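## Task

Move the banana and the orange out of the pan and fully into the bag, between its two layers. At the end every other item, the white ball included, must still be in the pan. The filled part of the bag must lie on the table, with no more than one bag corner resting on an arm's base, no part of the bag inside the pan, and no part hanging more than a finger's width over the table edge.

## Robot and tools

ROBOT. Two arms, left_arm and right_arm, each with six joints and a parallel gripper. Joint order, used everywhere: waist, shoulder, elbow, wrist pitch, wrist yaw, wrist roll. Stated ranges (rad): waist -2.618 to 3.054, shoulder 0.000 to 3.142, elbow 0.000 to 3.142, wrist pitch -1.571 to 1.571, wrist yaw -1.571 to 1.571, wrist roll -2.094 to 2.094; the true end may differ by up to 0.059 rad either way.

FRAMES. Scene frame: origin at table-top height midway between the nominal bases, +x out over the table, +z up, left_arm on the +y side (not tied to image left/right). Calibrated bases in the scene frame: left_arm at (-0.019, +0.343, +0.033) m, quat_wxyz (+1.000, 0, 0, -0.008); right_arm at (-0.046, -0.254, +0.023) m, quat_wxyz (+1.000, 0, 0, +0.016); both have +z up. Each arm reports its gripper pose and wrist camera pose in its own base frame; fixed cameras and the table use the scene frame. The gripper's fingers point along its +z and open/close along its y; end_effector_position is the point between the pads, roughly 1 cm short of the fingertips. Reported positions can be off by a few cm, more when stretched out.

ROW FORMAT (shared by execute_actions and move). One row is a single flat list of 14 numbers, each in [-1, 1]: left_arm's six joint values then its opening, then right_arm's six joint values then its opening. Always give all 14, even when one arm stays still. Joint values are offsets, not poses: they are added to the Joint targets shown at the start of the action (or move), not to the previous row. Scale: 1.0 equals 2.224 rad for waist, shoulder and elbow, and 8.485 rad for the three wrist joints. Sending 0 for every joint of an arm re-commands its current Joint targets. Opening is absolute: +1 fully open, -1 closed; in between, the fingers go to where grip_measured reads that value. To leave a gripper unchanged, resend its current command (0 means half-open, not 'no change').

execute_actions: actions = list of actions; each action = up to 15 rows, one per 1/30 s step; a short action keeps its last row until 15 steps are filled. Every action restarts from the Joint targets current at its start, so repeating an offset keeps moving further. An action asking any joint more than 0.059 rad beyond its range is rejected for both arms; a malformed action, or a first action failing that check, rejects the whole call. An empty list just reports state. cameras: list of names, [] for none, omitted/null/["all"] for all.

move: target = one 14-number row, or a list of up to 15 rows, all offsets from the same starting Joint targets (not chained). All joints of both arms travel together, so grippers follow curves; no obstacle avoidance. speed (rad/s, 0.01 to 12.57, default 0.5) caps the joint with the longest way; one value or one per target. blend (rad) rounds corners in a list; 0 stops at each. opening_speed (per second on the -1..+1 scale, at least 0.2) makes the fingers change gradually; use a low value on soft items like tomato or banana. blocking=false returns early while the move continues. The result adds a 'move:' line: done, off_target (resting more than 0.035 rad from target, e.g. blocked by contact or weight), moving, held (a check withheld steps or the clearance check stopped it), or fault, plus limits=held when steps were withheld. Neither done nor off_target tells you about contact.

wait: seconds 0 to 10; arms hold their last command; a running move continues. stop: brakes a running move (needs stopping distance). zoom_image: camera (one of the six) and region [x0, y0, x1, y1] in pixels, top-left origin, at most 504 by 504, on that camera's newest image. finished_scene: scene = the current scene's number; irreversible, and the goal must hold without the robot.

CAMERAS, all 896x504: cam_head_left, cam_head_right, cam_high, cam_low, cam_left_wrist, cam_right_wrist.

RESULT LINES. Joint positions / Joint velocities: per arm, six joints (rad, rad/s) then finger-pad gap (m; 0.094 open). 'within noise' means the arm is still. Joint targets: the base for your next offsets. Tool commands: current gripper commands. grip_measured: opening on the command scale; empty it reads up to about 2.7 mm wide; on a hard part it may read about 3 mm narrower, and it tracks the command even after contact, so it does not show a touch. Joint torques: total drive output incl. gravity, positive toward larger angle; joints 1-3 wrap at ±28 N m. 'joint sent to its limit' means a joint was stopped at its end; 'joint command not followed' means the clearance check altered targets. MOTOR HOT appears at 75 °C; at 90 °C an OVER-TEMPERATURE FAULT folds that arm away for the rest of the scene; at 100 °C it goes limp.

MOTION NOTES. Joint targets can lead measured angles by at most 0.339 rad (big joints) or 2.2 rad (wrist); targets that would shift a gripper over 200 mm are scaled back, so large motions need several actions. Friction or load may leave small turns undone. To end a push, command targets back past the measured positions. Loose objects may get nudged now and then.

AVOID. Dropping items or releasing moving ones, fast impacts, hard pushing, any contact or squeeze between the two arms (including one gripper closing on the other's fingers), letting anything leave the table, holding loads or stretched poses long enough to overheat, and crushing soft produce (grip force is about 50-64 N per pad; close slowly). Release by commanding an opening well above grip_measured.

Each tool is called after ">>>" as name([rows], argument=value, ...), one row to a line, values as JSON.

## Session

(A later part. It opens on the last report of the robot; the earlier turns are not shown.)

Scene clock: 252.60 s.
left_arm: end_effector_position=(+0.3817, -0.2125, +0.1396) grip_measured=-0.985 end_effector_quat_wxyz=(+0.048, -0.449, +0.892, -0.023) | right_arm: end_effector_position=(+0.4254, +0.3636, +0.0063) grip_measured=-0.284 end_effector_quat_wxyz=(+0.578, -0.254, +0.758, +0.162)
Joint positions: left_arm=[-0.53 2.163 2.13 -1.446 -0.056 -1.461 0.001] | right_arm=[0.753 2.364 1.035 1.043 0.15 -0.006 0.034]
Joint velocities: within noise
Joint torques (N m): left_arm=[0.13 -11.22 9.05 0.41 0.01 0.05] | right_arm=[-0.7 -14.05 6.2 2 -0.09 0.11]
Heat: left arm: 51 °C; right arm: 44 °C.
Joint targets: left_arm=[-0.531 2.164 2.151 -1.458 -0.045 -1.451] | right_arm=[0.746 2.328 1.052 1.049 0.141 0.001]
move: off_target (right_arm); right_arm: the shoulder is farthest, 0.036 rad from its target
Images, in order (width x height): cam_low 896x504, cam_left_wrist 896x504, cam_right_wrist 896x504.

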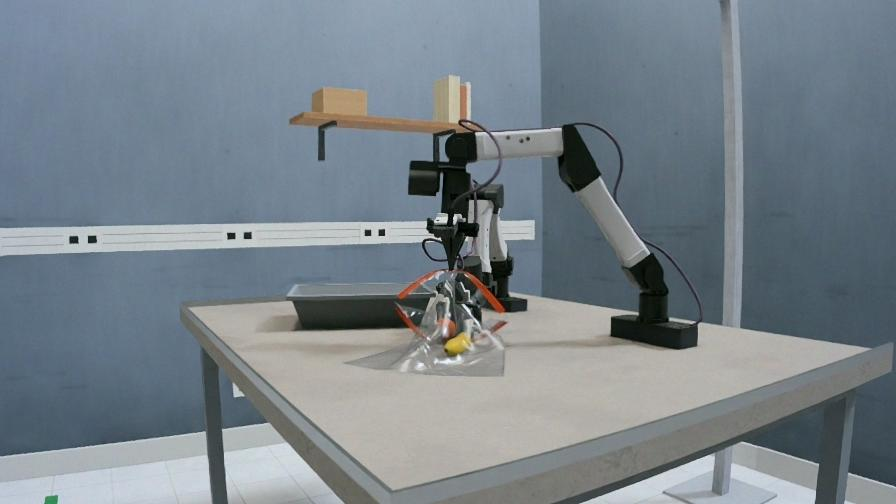

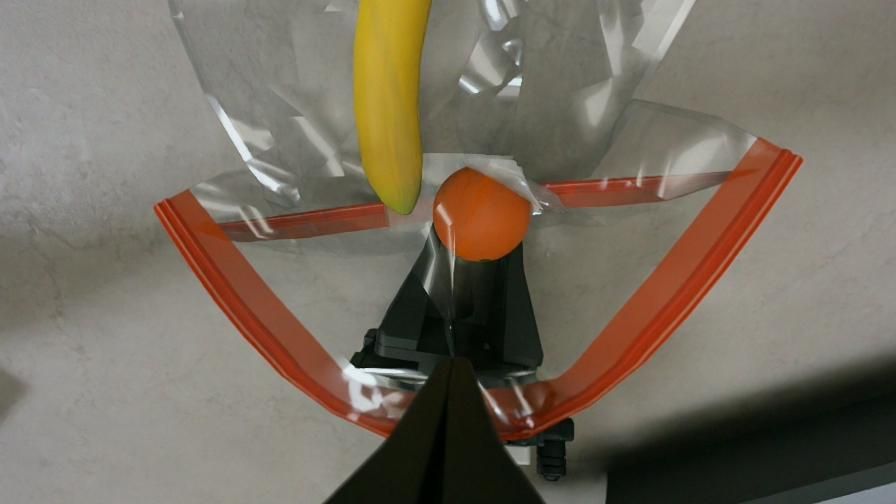

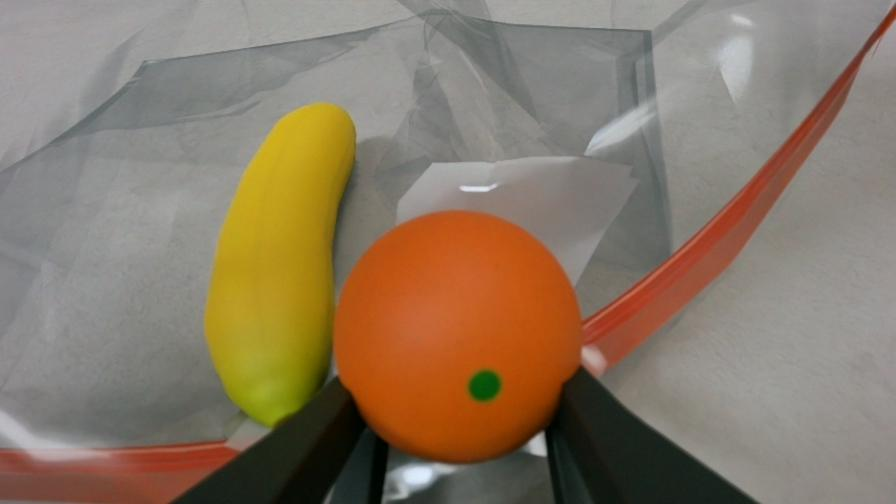

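>>> move([
  [0,0,0,0,0,0,-1,0,-0.0225,0,0,0,0,-0.35],
  [0,0,0,0,0,0,-1,0.0114,0.044,0.0841,-0.0132,0.0029,0,-0.35],
], speed=0.12, cameras=["cam_right_wrist","cam_low","cam_left_wrist","cam_head_right"])

>>> zoom_image(camera="cam_low", region=[340, 220, 560, 390])

Scene clock: 255.37 s.
left_arm: end_effector_position=(+0.3812, -0.2120, +0.1396) grip_measured=-0.985 end_effector_quat_wxyz=(+0.048, -0.449, +0.892, -0.022) | right_arm: end_effector_position=(+0.4500, +0.3939, +0.0197) grip_measured=-0.284 end_effector_quat_wxyz=(+0.586, -0.253, +0.752, +0.167)
Joint positions: left_arm=[-0.53 2.163 2.13 -1.448 -0.056 -1.461 0.001] | right_arm=[0.764 2.412 1.215 0.932 0.157 -0.005 0.034]
Joint velocities: within noise
Joint torques (N m): left_arm=[0.09 -11.19 9.02 0.42 0.02 0.05] | right_arm=[0.75 -10.52 7.5 2.02 0.11 0.1]
Heat: left arm: 51 °C; right arm: 45 °C.
Joint targets: left_arm=[-0.531 2.164 2.151 -1.458 -0.045 -1.451] | right_arm=[0.771 2.426 1.239 0.937 0.166 0.000]
move: done
Images, in order (width x height): cam_head_right 896x504, cam_low 896x504, cam_left_wrist 896x504, cam_right_wrist 896x504.

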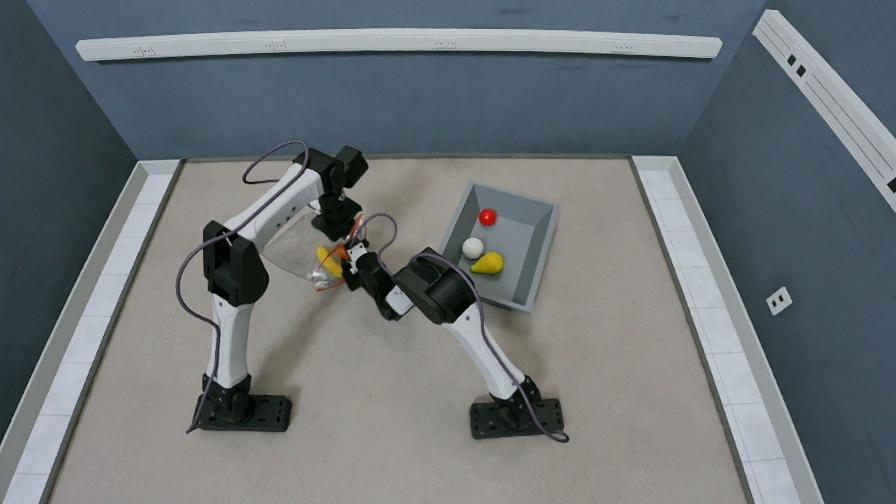

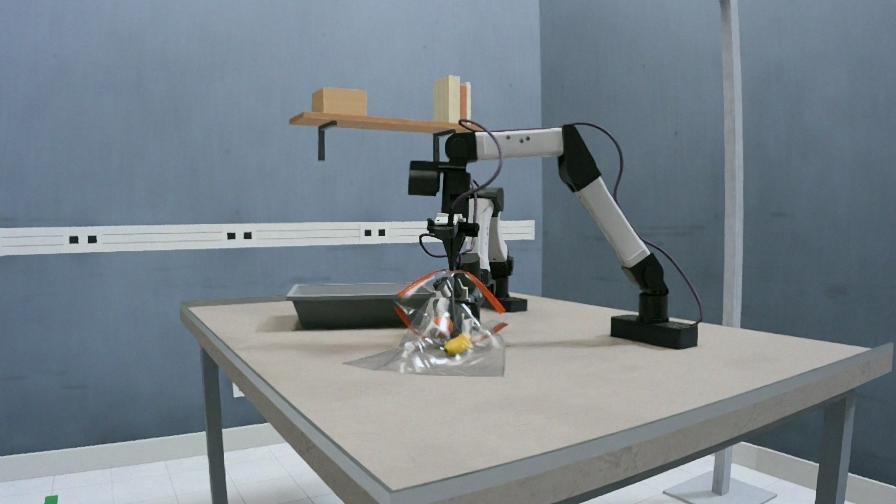

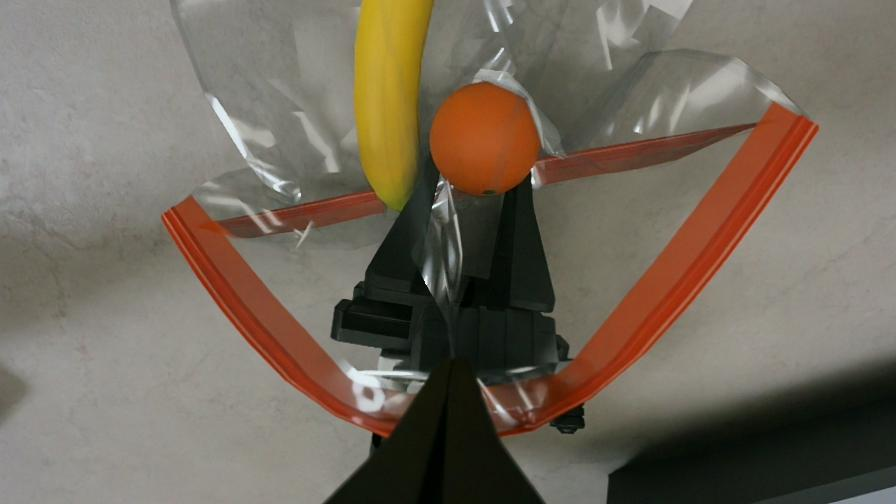

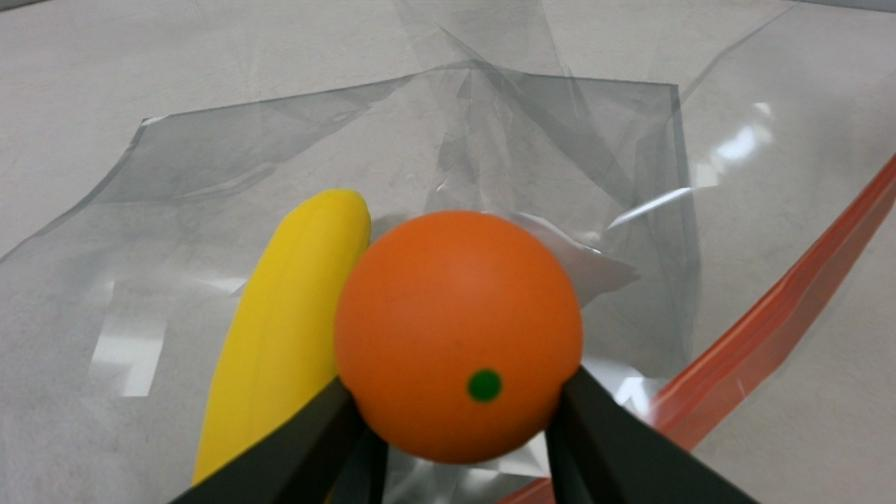

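Scaled by 2.291 from the camera's 896x504 image, which has a finer 1280x720 frame.

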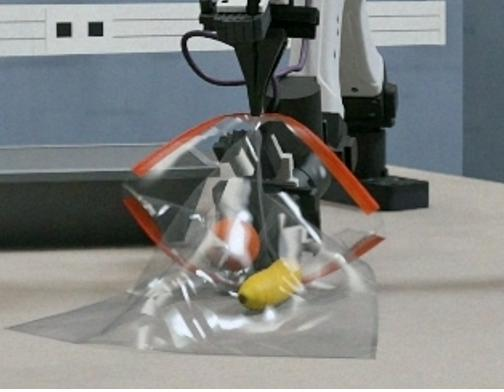

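>>> move([
  [0,0,0,0,0,0,-1,0.0027,0.0407,0.0607,-0.0053,0.0007,0,-0.35],
  [0,0,0,0,0,0,-1,0.0027,0.0407,0.0607,-0.0053,0.0007,0,0.1],
], speed=0.12, opening_speed=0.3, cameras=["cam_right_wrist","cam_low","cam_left_wrist","cam_head_right"])

>>> zoom_image(camera="cam_low", region=[340, 220, 560, 390])

Scene clock: 259.13 s.
left_arm: end_effector_position=(+0.3812, -0.2120, +0.1396) grip_measured=-0.985 end_effector_quat_wxyz=(+0.048, -0.449, +0.892, -0.022) | right_arm: end_effector_position=(+0.4656, +0.4123, +0.0080) grip_measured=+0.099 end_effector_quat_wxyz=(+0.586, -0.253, +0.752, +0.166)
Joint positions: left_arm=[-0.53 2.163 2.13 -1.448 -0.056 -1.461 0.001] | right_arm=[0.77 2.501 1.349 0.886 0.163 -0.005 0.052]
Joint velocities: within noise
Joint torques (N m): left_arm=[0.14 -11.23 9.03 0.42 0.01 0.04] | right_arm=[0.76 -11.12 7.77 1.99 0.09 0.1]
Heat: left arm: 51 °C; right arm: 46 °C.
Joint targets: left_arm=[-0.531 2.164 2.151 -1.458 -0.045 -1.451] | right_arm=[0.777 2.516 1.374 0.892 0.172 0.000]
move: done
Images, in order (width x height): cam_head_right 896x504, cam_low 896x504, cam_left_wrist 896x504, cam_right_wrist 896x504.

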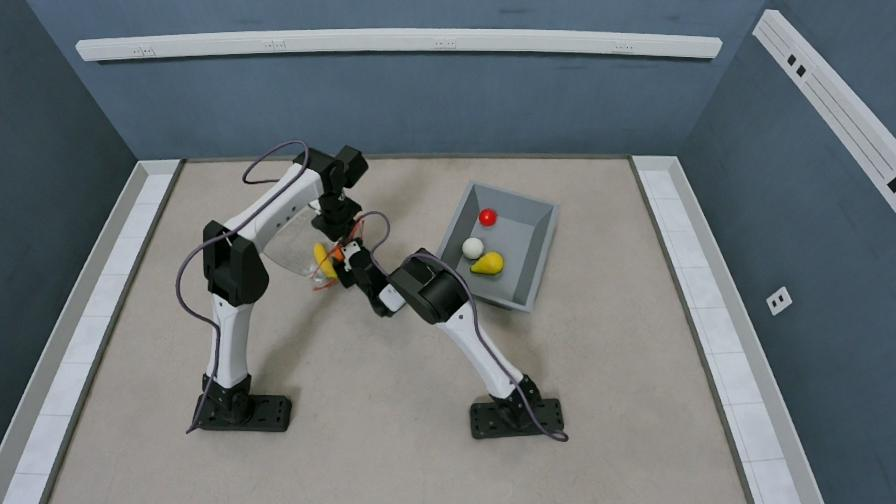

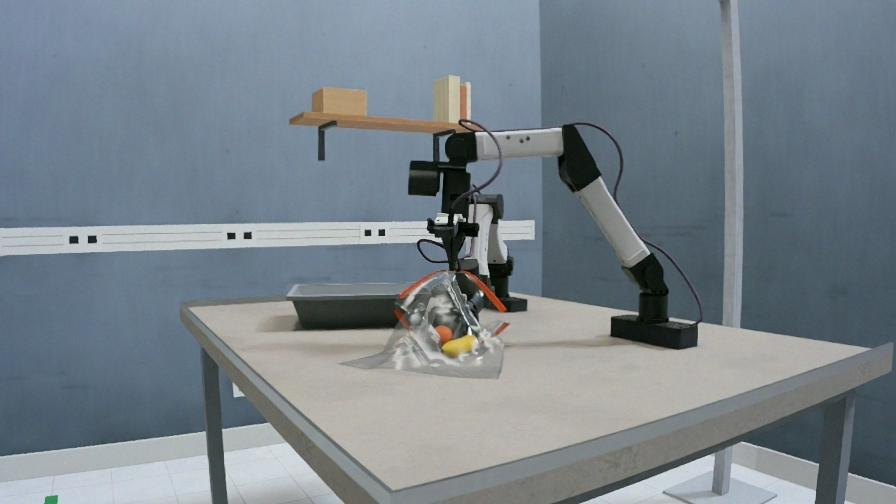

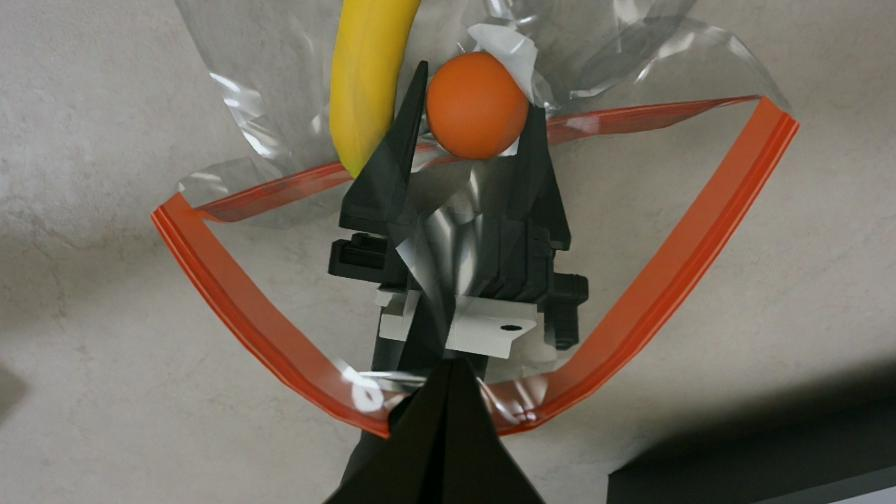

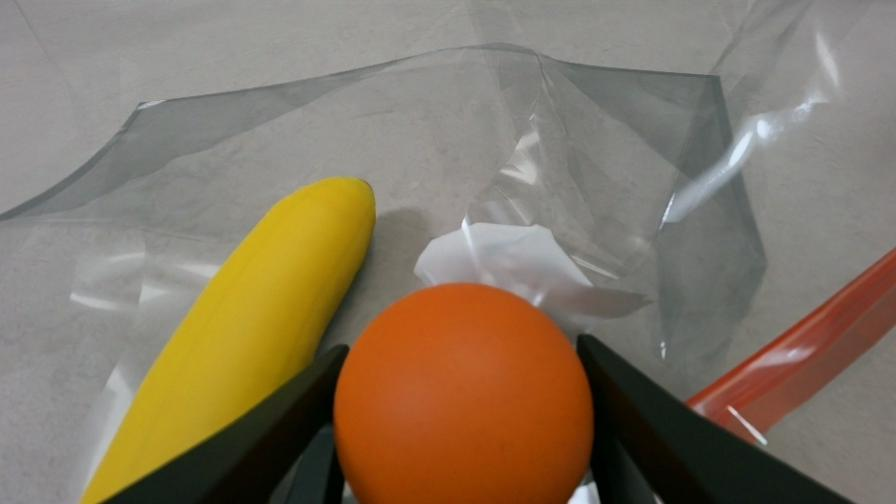

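Scaled by 2.291 from the camera's 896x504 image, which has a finer 1280x720 frame.

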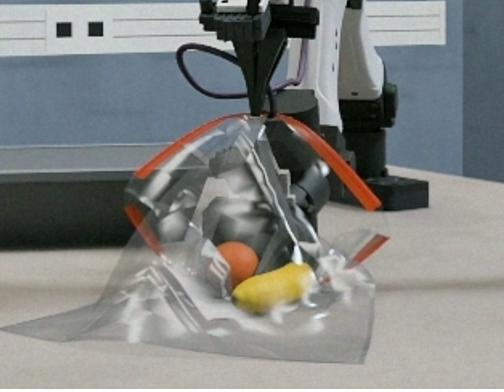

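>>> move([
  [0,0,0,0,0,0,-1,0,0,0,0,0,0,0.25],
  [0,0,0,0,0,0,-1,0.023,-0.1282,-0.2285,0.0263,0.0058,0,0.25],
], speed=0.2, opening_speed=0.3, cameras=["cam_right_wrist","cam_low","cam_left_wrist","cam_head_right"])

>>> zoom_image(camera="cam_low", region=[340, 220, 560, 390])

Scene clock: 263.33 s.
left_arm: end_effector_position=(+0.3812, -0.2120, +0.1396) grip_measured=-0.985 end_effector_quat_wxyz=(+0.048, -0.449, +0.892, -0.022) | right_arm: end_effector_position=(+0.3808, +0.3562, +0.0060) grip_measured=+0.249 end_effector_quat_wxyz=(+0.568, -0.263, +0.764, +0.156)
Joint positions: left_arm=[-0.53 2.163 2.13 -1.448 -0.056 -1.461 0.001] | right_arm=[0.821 2.28 0.869 1.093 0.211 0.005 0.059]
Joint velocities: within noise
Joint torques (N m): left_arm=[0.06 -11.15 9.02 0.43 0.01 0.04] | right_arm=[0.76 -14.16 3.82 2.16 0.13 -0.01]
Heat: left arm: 50 °C; right arm: 47 °C.
Joint targets: left_arm=[-0.531 2.164 2.151 -1.458 -0.045 -1.451] | right_arm=[0.828 2.231 0.866 1.115 0.221 0.000]
move: off_target (right_arm); right_arm: the shoulder is farthest, 0.049 rad from its target
Images, in order (width x height): cam_head_right 896x504, cam_low 896x504, cam_left_wrist 896x504, cam_right_wrist 896x504.

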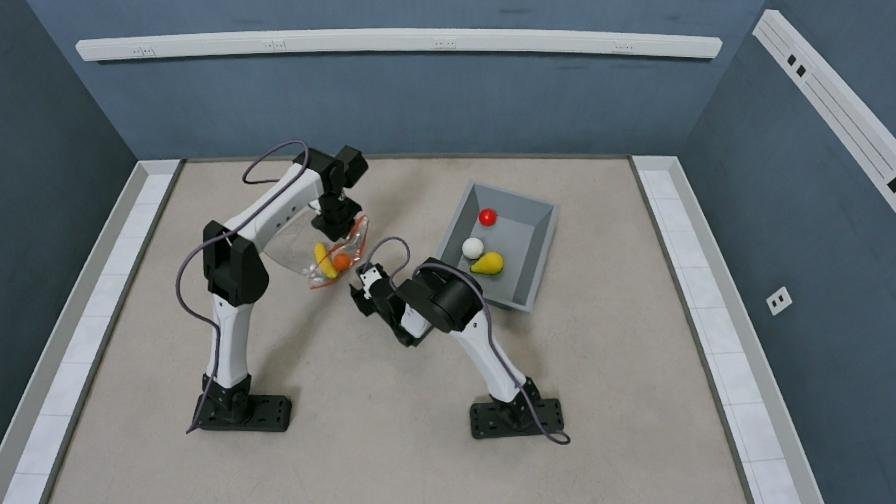

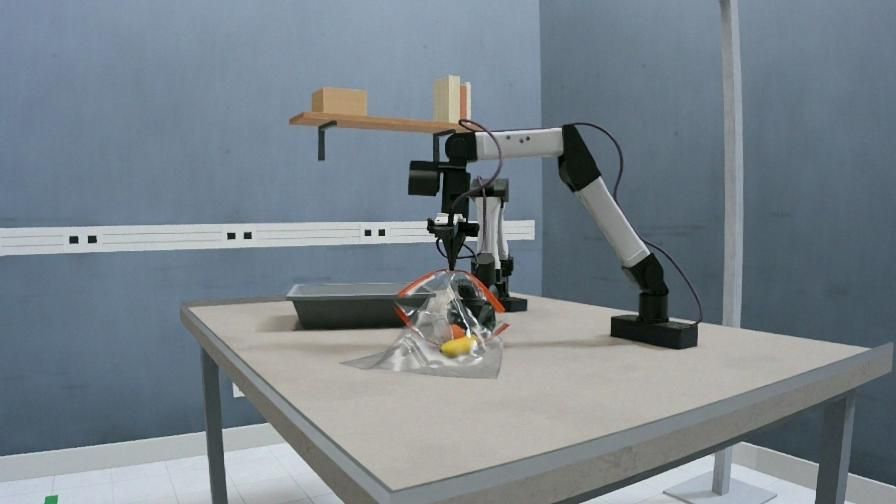

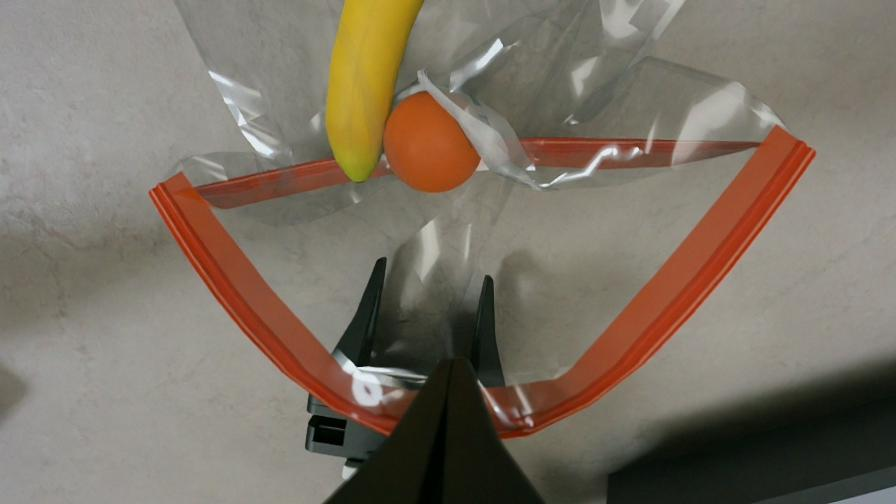

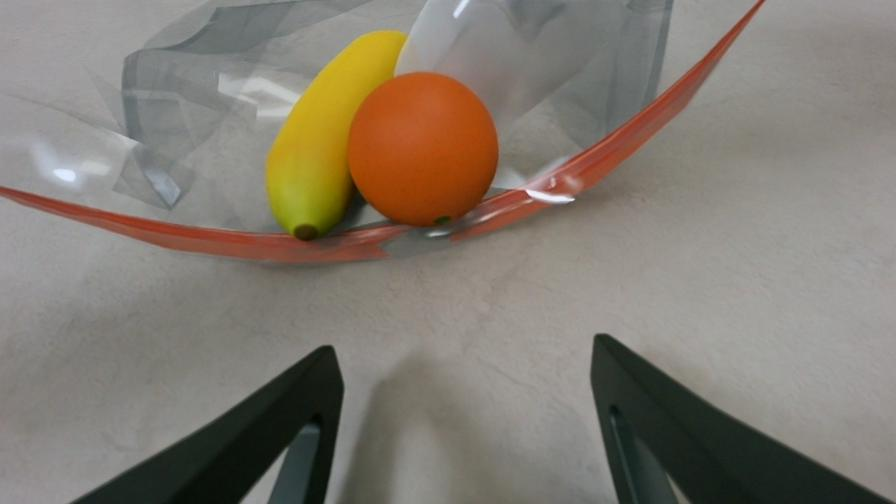

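Scaled by 2.291 from the camera's 896x504 image, which has a finer 1280x720 frame.

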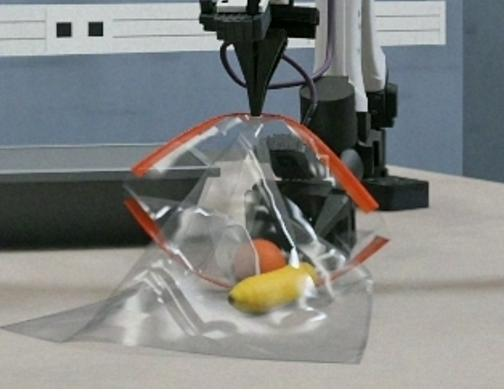

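>>> move(target=[0,0,0,0,0,0,-1,-0.0328,0.0304,-0.0355,0.0173,-0.0255,0,-0.85], speed=0.25, cameras=["cam_right_wrist","cam_left_wrist"])

Scene clock: 266.13 s.
left_arm: end_effector_position=(+0.3812, -0.2120, +0.1396) grip_measured=-0.985 end_effector_quat_wxyz=(+0.048, -0.449, +0.892, -0.022) | right_arm: end_effector_position=(+0.3703, +0.3494, +0.0107) grip_measured=-0.849 end_effector_quat_wxyz=(+0.569, -0.288, +0.737, +0.223)
Joint positions: left_arm=[-0.53 2.163 2.13 -1.448 -0.056 -1.461 0.001] | right_arm=[0.762 2.286 0.79 1.24 0.015 0.005 0.007]
Joint velocities: within noise
Joint torques (N m): left_arm=[0.08 -11.19 9.03 0.43 0.01 0.05] | right_arm=[-0.57 -8.4 3.41 2.16 -0.13 -0.01]
Heat: left arm: 50 °C; right arm: 47 °C.
Joint targets: left_arm=[-0.531 2.164 2.151 -1.458 -0.045 -1.451] | right_arm=[0.755 2.299 0.787 1.262 0.005 0.000]
move: done
Images, in order (width x height): cam_left_wrist 896x504, cam_right_wrist 896x504.

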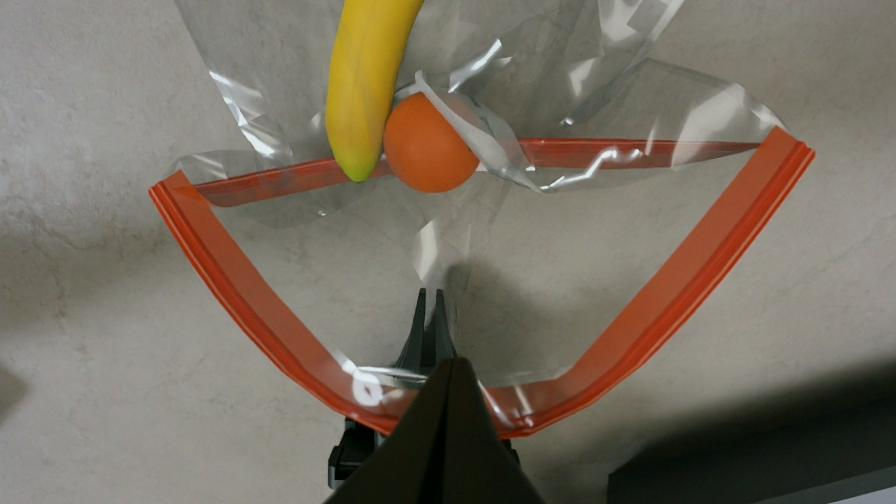

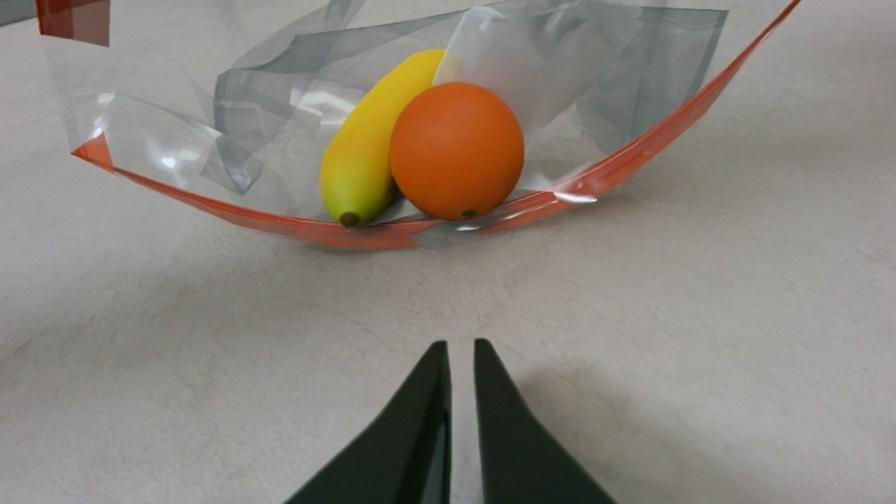

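>>> move(target=[0,0,0,0,0,0,-1,0,0.0686,0.1916,-0.0323,0,0,-0.85], speed=0.15, cameras=["cam_right_wrist","cam_left_wrist","cam_low","cam_head_right"])

>>> zoom_image(camera="cam_low", region=[340, 220, 560, 390])

Scene clock: 269.93 s.
left_arm: end_effector_position=(+0.3812, -0.2120, +0.1396) grip_measured=-0.985 end_effector_quat_wxyz=(+0.048, -0.449, +0.892, -0.022) | right_arm: end_effector_position=(+0.4313, +0.4080, +0.0084) grip_measured=-0.849 end_effector_quat_wxyz=(+0.567, -0.289, +0.739, +0.223)
Joint positions: left_arm=[-0.53 2.163 2.13 -1.448 -0.056 -1.461 0.001] | right_arm=[0.762 2.436 1.19 0.984 0.014 0.005 0.007]
Joint velocities: within noise
Joint torques (N m): left_arm=[0.12 -11.17 9.01 0.43 0.01 0.05] | right_arm=[-0.64 -10.29 7.13 2.04 -0.11 -0.01]
Heat: left arm: 50 °C; right arm: 47 °C.
Joint targets: left_arm=[-0.531 2.164 2.151 -1.458 -0.045 -1.451] | right_arm=[0.755 2.452 1.212 0.988 0.005 0.000]
move: done
Images, in order (width x height): cam_head_right 896x504, cam_low 896x504, cam_left_wrist 896x504, cam_right_wrist 896x504.

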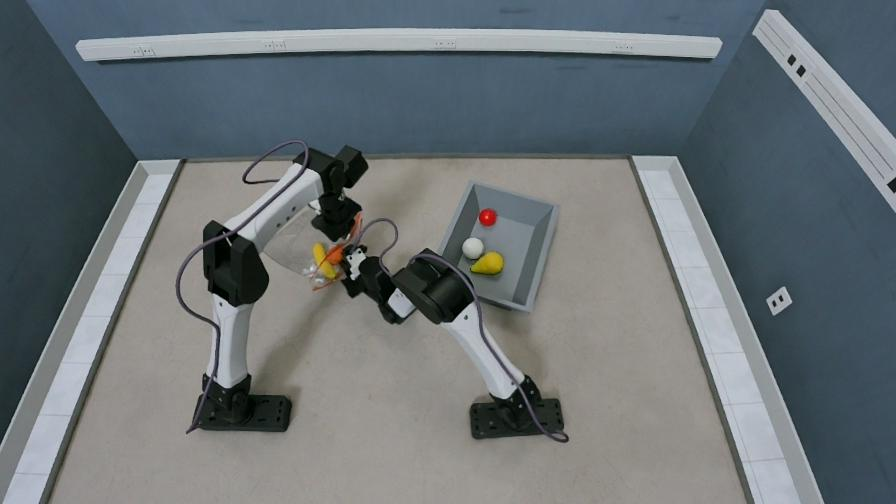

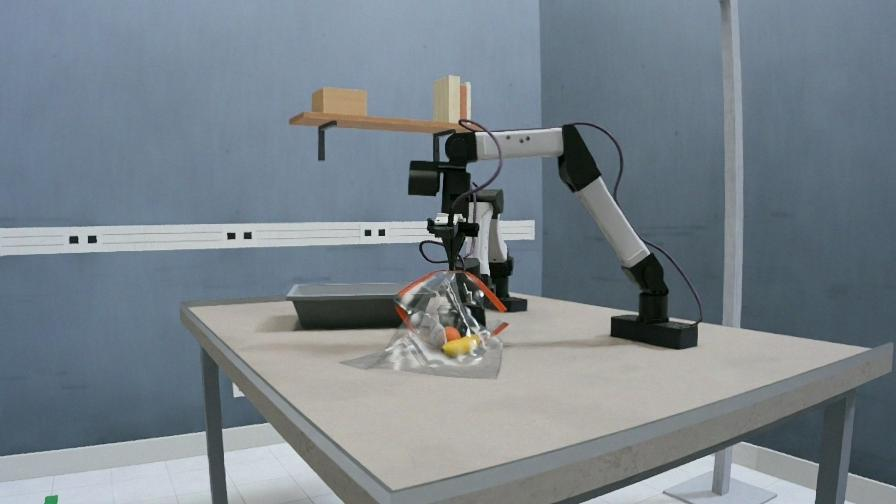

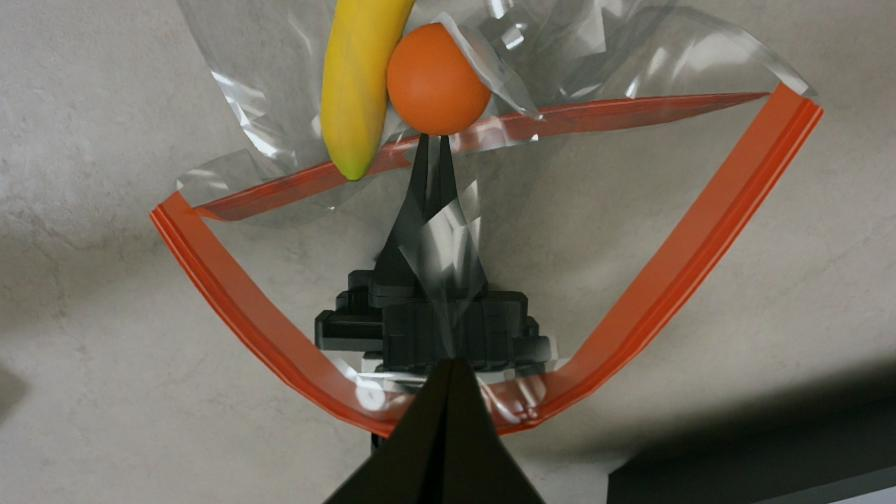

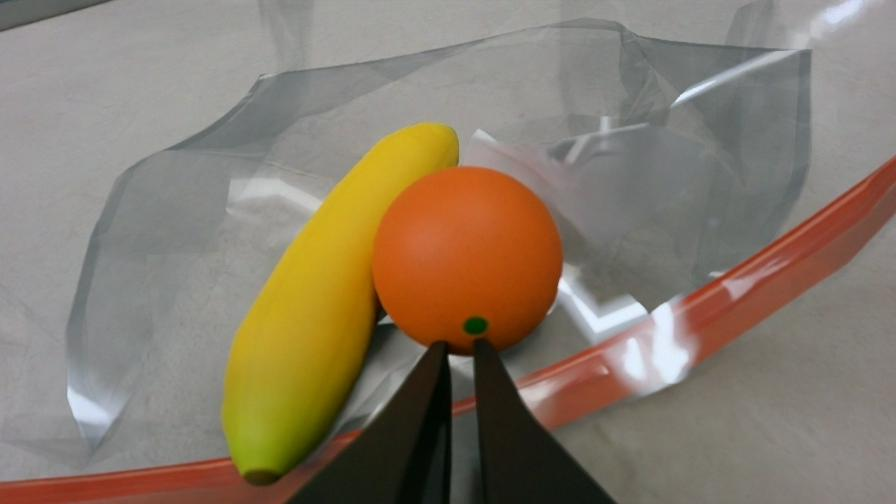

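Scaled by 2.291 from the camera's 896x504 image, which has a finer 1280x720 frame.

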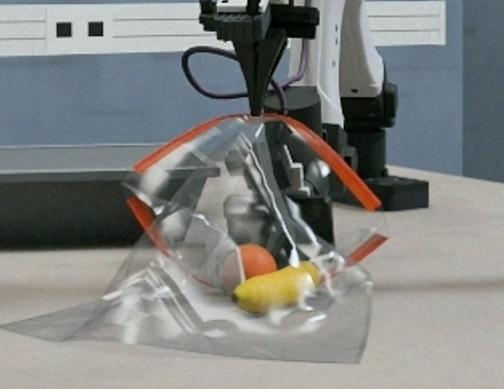

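>>> move(target=[0,0,0,0,0,0,-1,0,-0.08,-0.1916,0.0323,0,0,-0.85], speed=0.3, cameras=["cam_right_wrist","cam_left_wrist","cam_head_right"])

>>> zoom_image(camera="cam_head_right", region=[270, 190, 420, 310])

Scene clock: 272.37 s.
left_arm: end_effector_position=(+0.3812, -0.2120, +0.1396) grip_measured=-0.985 end_effector_quat_wxyz=(+0.048, -0.449, +0.892, -0.022) | right_arm: end_effector_position=(+0.3690, +0.3485, +0.0003) grip_measured=-0.849 end_effector_quat_wxyz=(+0.564, -0.291, +0.741, +0.221)
Joint positions: left_arm=[-0.53 2.163 2.13 -1.448 -0.056 -1.461 0.001] | right_arm=[0.762 2.315 0.793 1.252 0.014 0.002 0.007]
Joint velocities: within noise
Joint torques (N m): left_arm=[0.1 -11.18 9.05 0.43 0.01 0.05] | right_arm=[-0.57 -13.2 3.06 2.02 -0.11 0.02]
Heat: left arm: 50 °C; right arm: 47 °C.
Joint targets: left_arm=[-0.531 2.164 2.151 -1.458 -0.045 -1.451] | right_arm=[0.755 2.274 0.787 1.262 0.005 0.000]
move: off_target (right_arm); right_arm: the shoulder is farthest, 0.041 rad from its target
Images, in order (width x height): cam_head_right 896x504, cam_left_wrist 896x504, cam_right_wrist 896x504.

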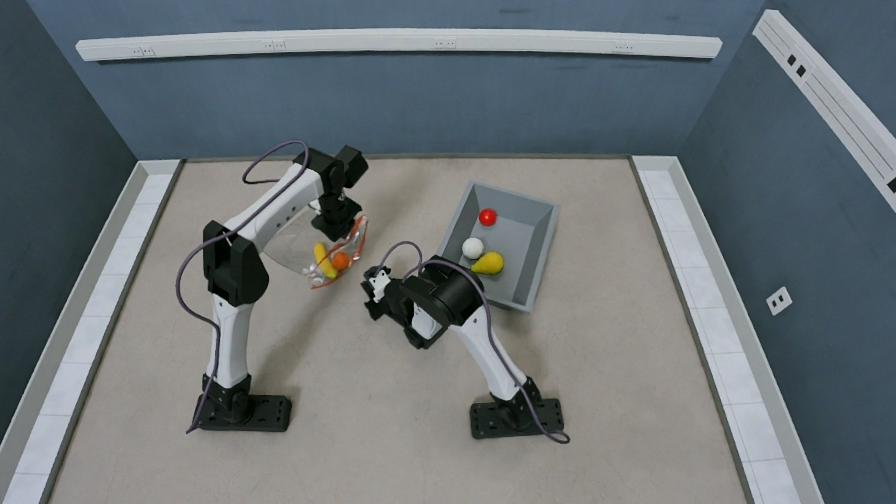

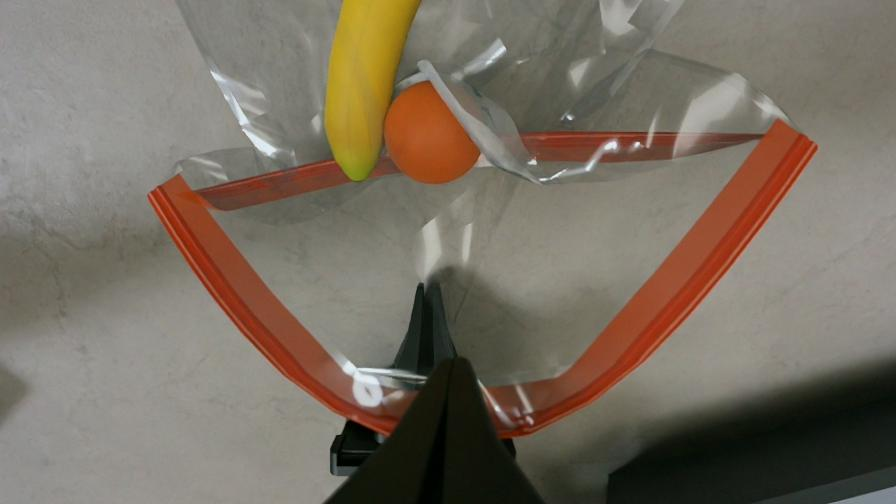

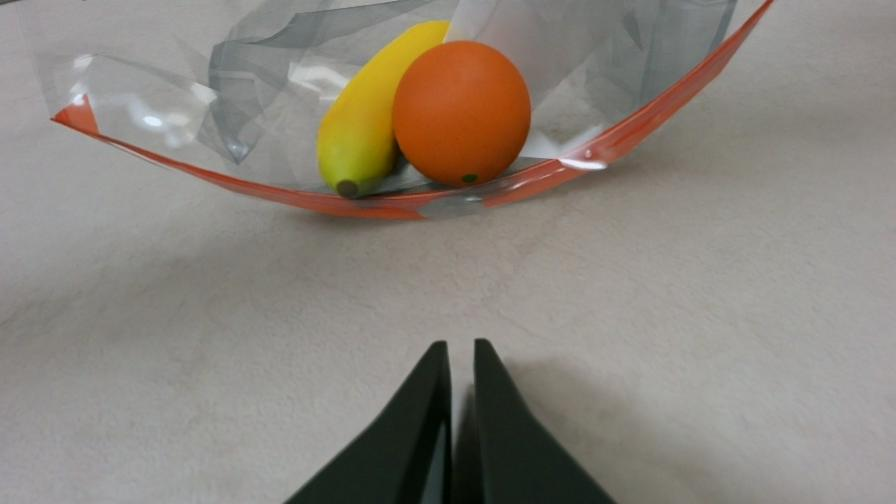

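Scaled by 3.360 from the camera's 896x504 image, which has a finer 1280x720 frame.

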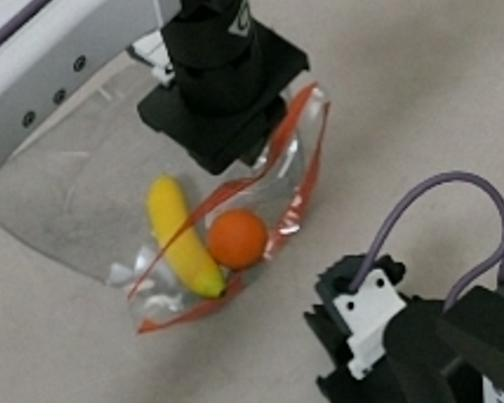

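>>> move(target=[0.0495,0.0351,0.0833,-0.0108,0,0.013,-1,0,0,0,0,0,0,-0.85], speed=0.12)

>>> zoom_image(camera="cam_low", region=[340, 220, 560, 390])

>>> zoom_image(camera="cam_head_right", region=[270, 190, 420, 310])

Scene clock: 275.87 s.
left_arm: end_effector_position=(+0.4129, -0.1769, +0.1627) grip_measured=-0.985 end_effector_quat_wxyz=(+0.062, -0.447, +0.892, -0.032) | right_arm: end_effector_position=(+0.3689, +0.3485, +0.0002) grip_measured=-0.849 end_effector_quat_wxyz=(+0.564, -0.291, +0.741, +0.221)
Joint positions: left_arm=[-0.426 2.221 2.314 -1.538 -0.056 -1.353 0.001] | right_arm=[0.762 2.315 0.792 1.252 0.014 0.002 0.007]
Joint velocities: within noise
Joint torques (N m): left_arm=[0.59 -9.85 8.9 0.51 0.02 0.09] | right_arm=[-0.58 -13.18 3.02 2.04 -0.11 0.02]
Heat: left arm: 50 °C; right arm: 48 °C.
Joint targets: left_arm=[-0.421 2.242 2.336 -1.550 -0.045 -1.341] | right_arm=[0.755 2.274 0.786 1.262 0.005 0.000]
move: off_target (right_arm); right_arm: the shoulder is farthest, 0.041 rad from its target

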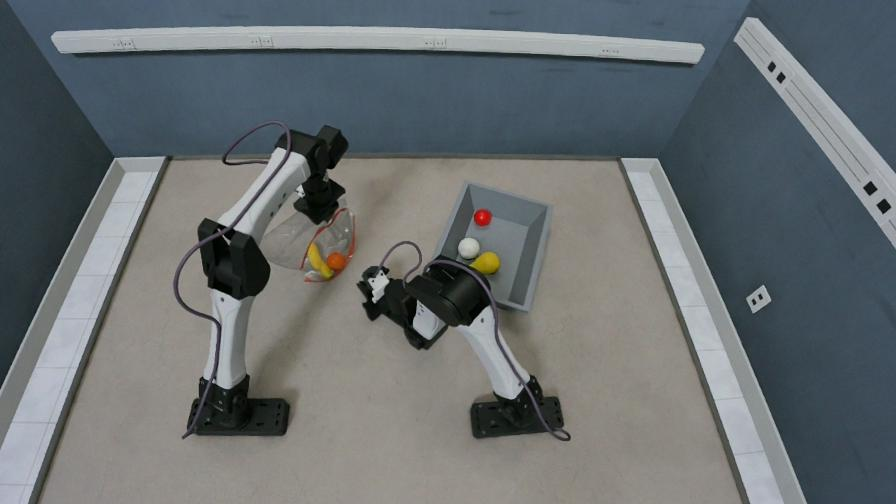

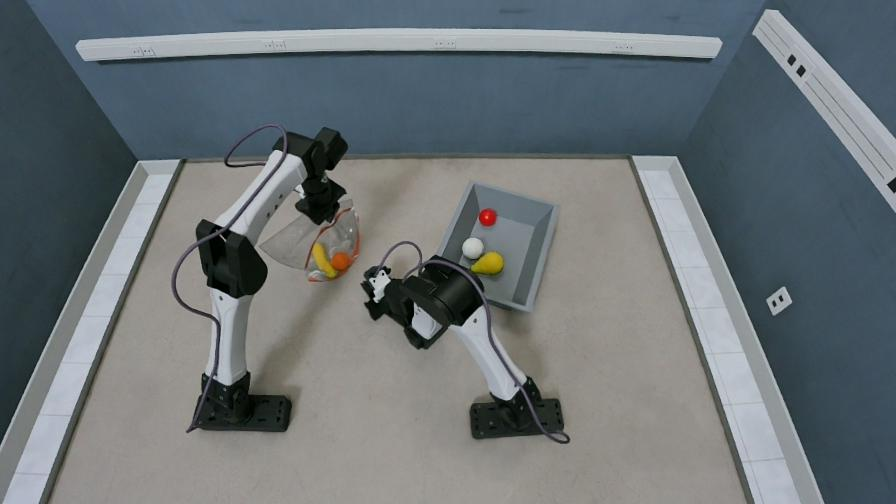

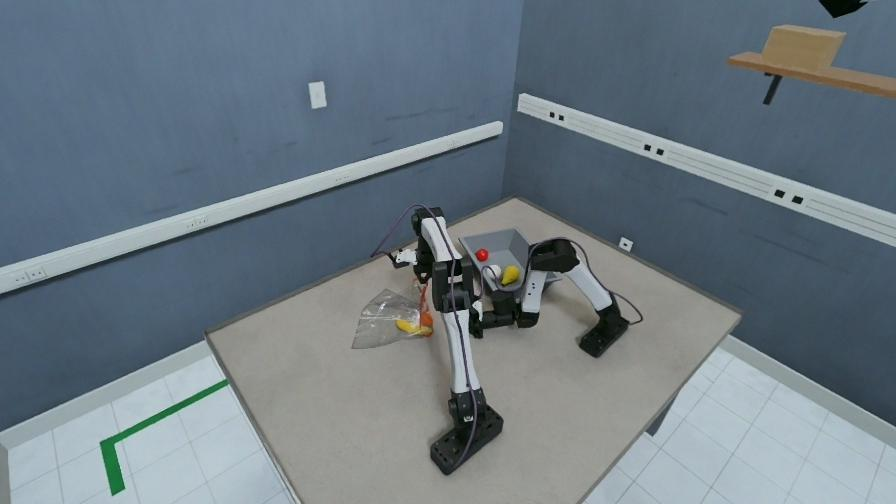

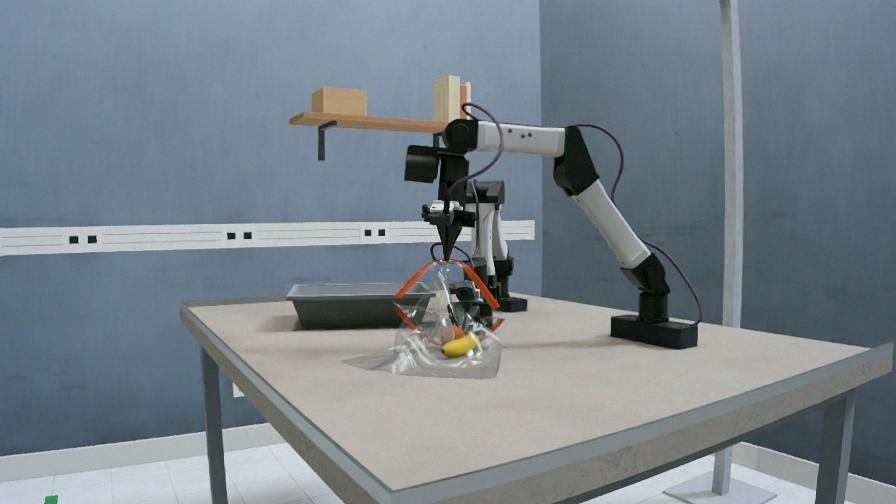

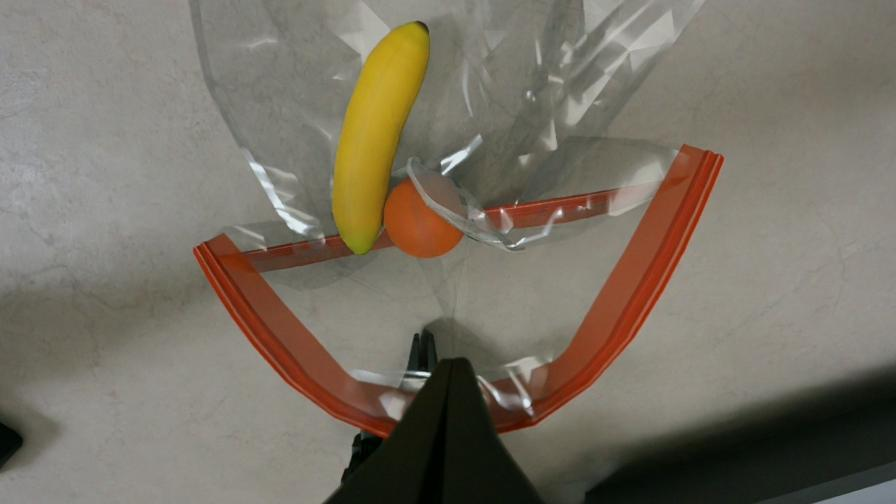

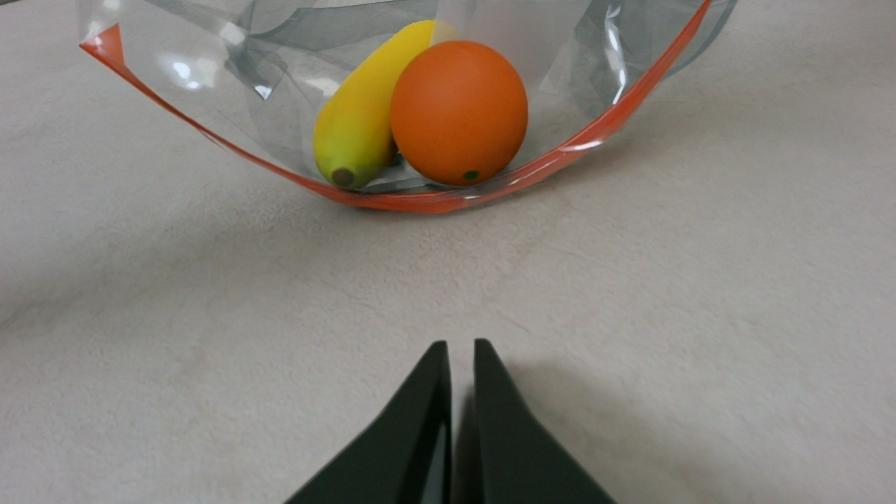

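Scaled by 2.291 from the camera's 896x504 image, which has a finer 1280x720 frame.

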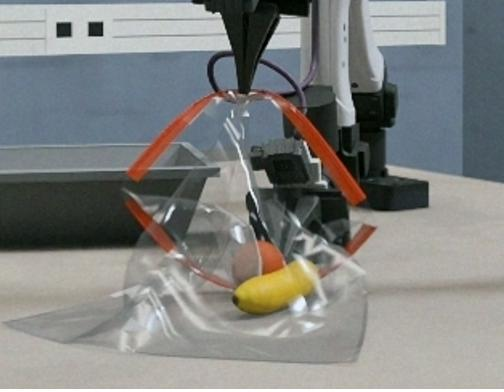

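Scaled by 3.360 from the camera's 896x504 image, which has a finer 1280x720 frame.

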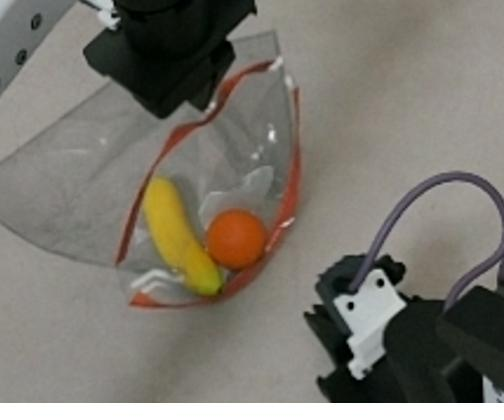

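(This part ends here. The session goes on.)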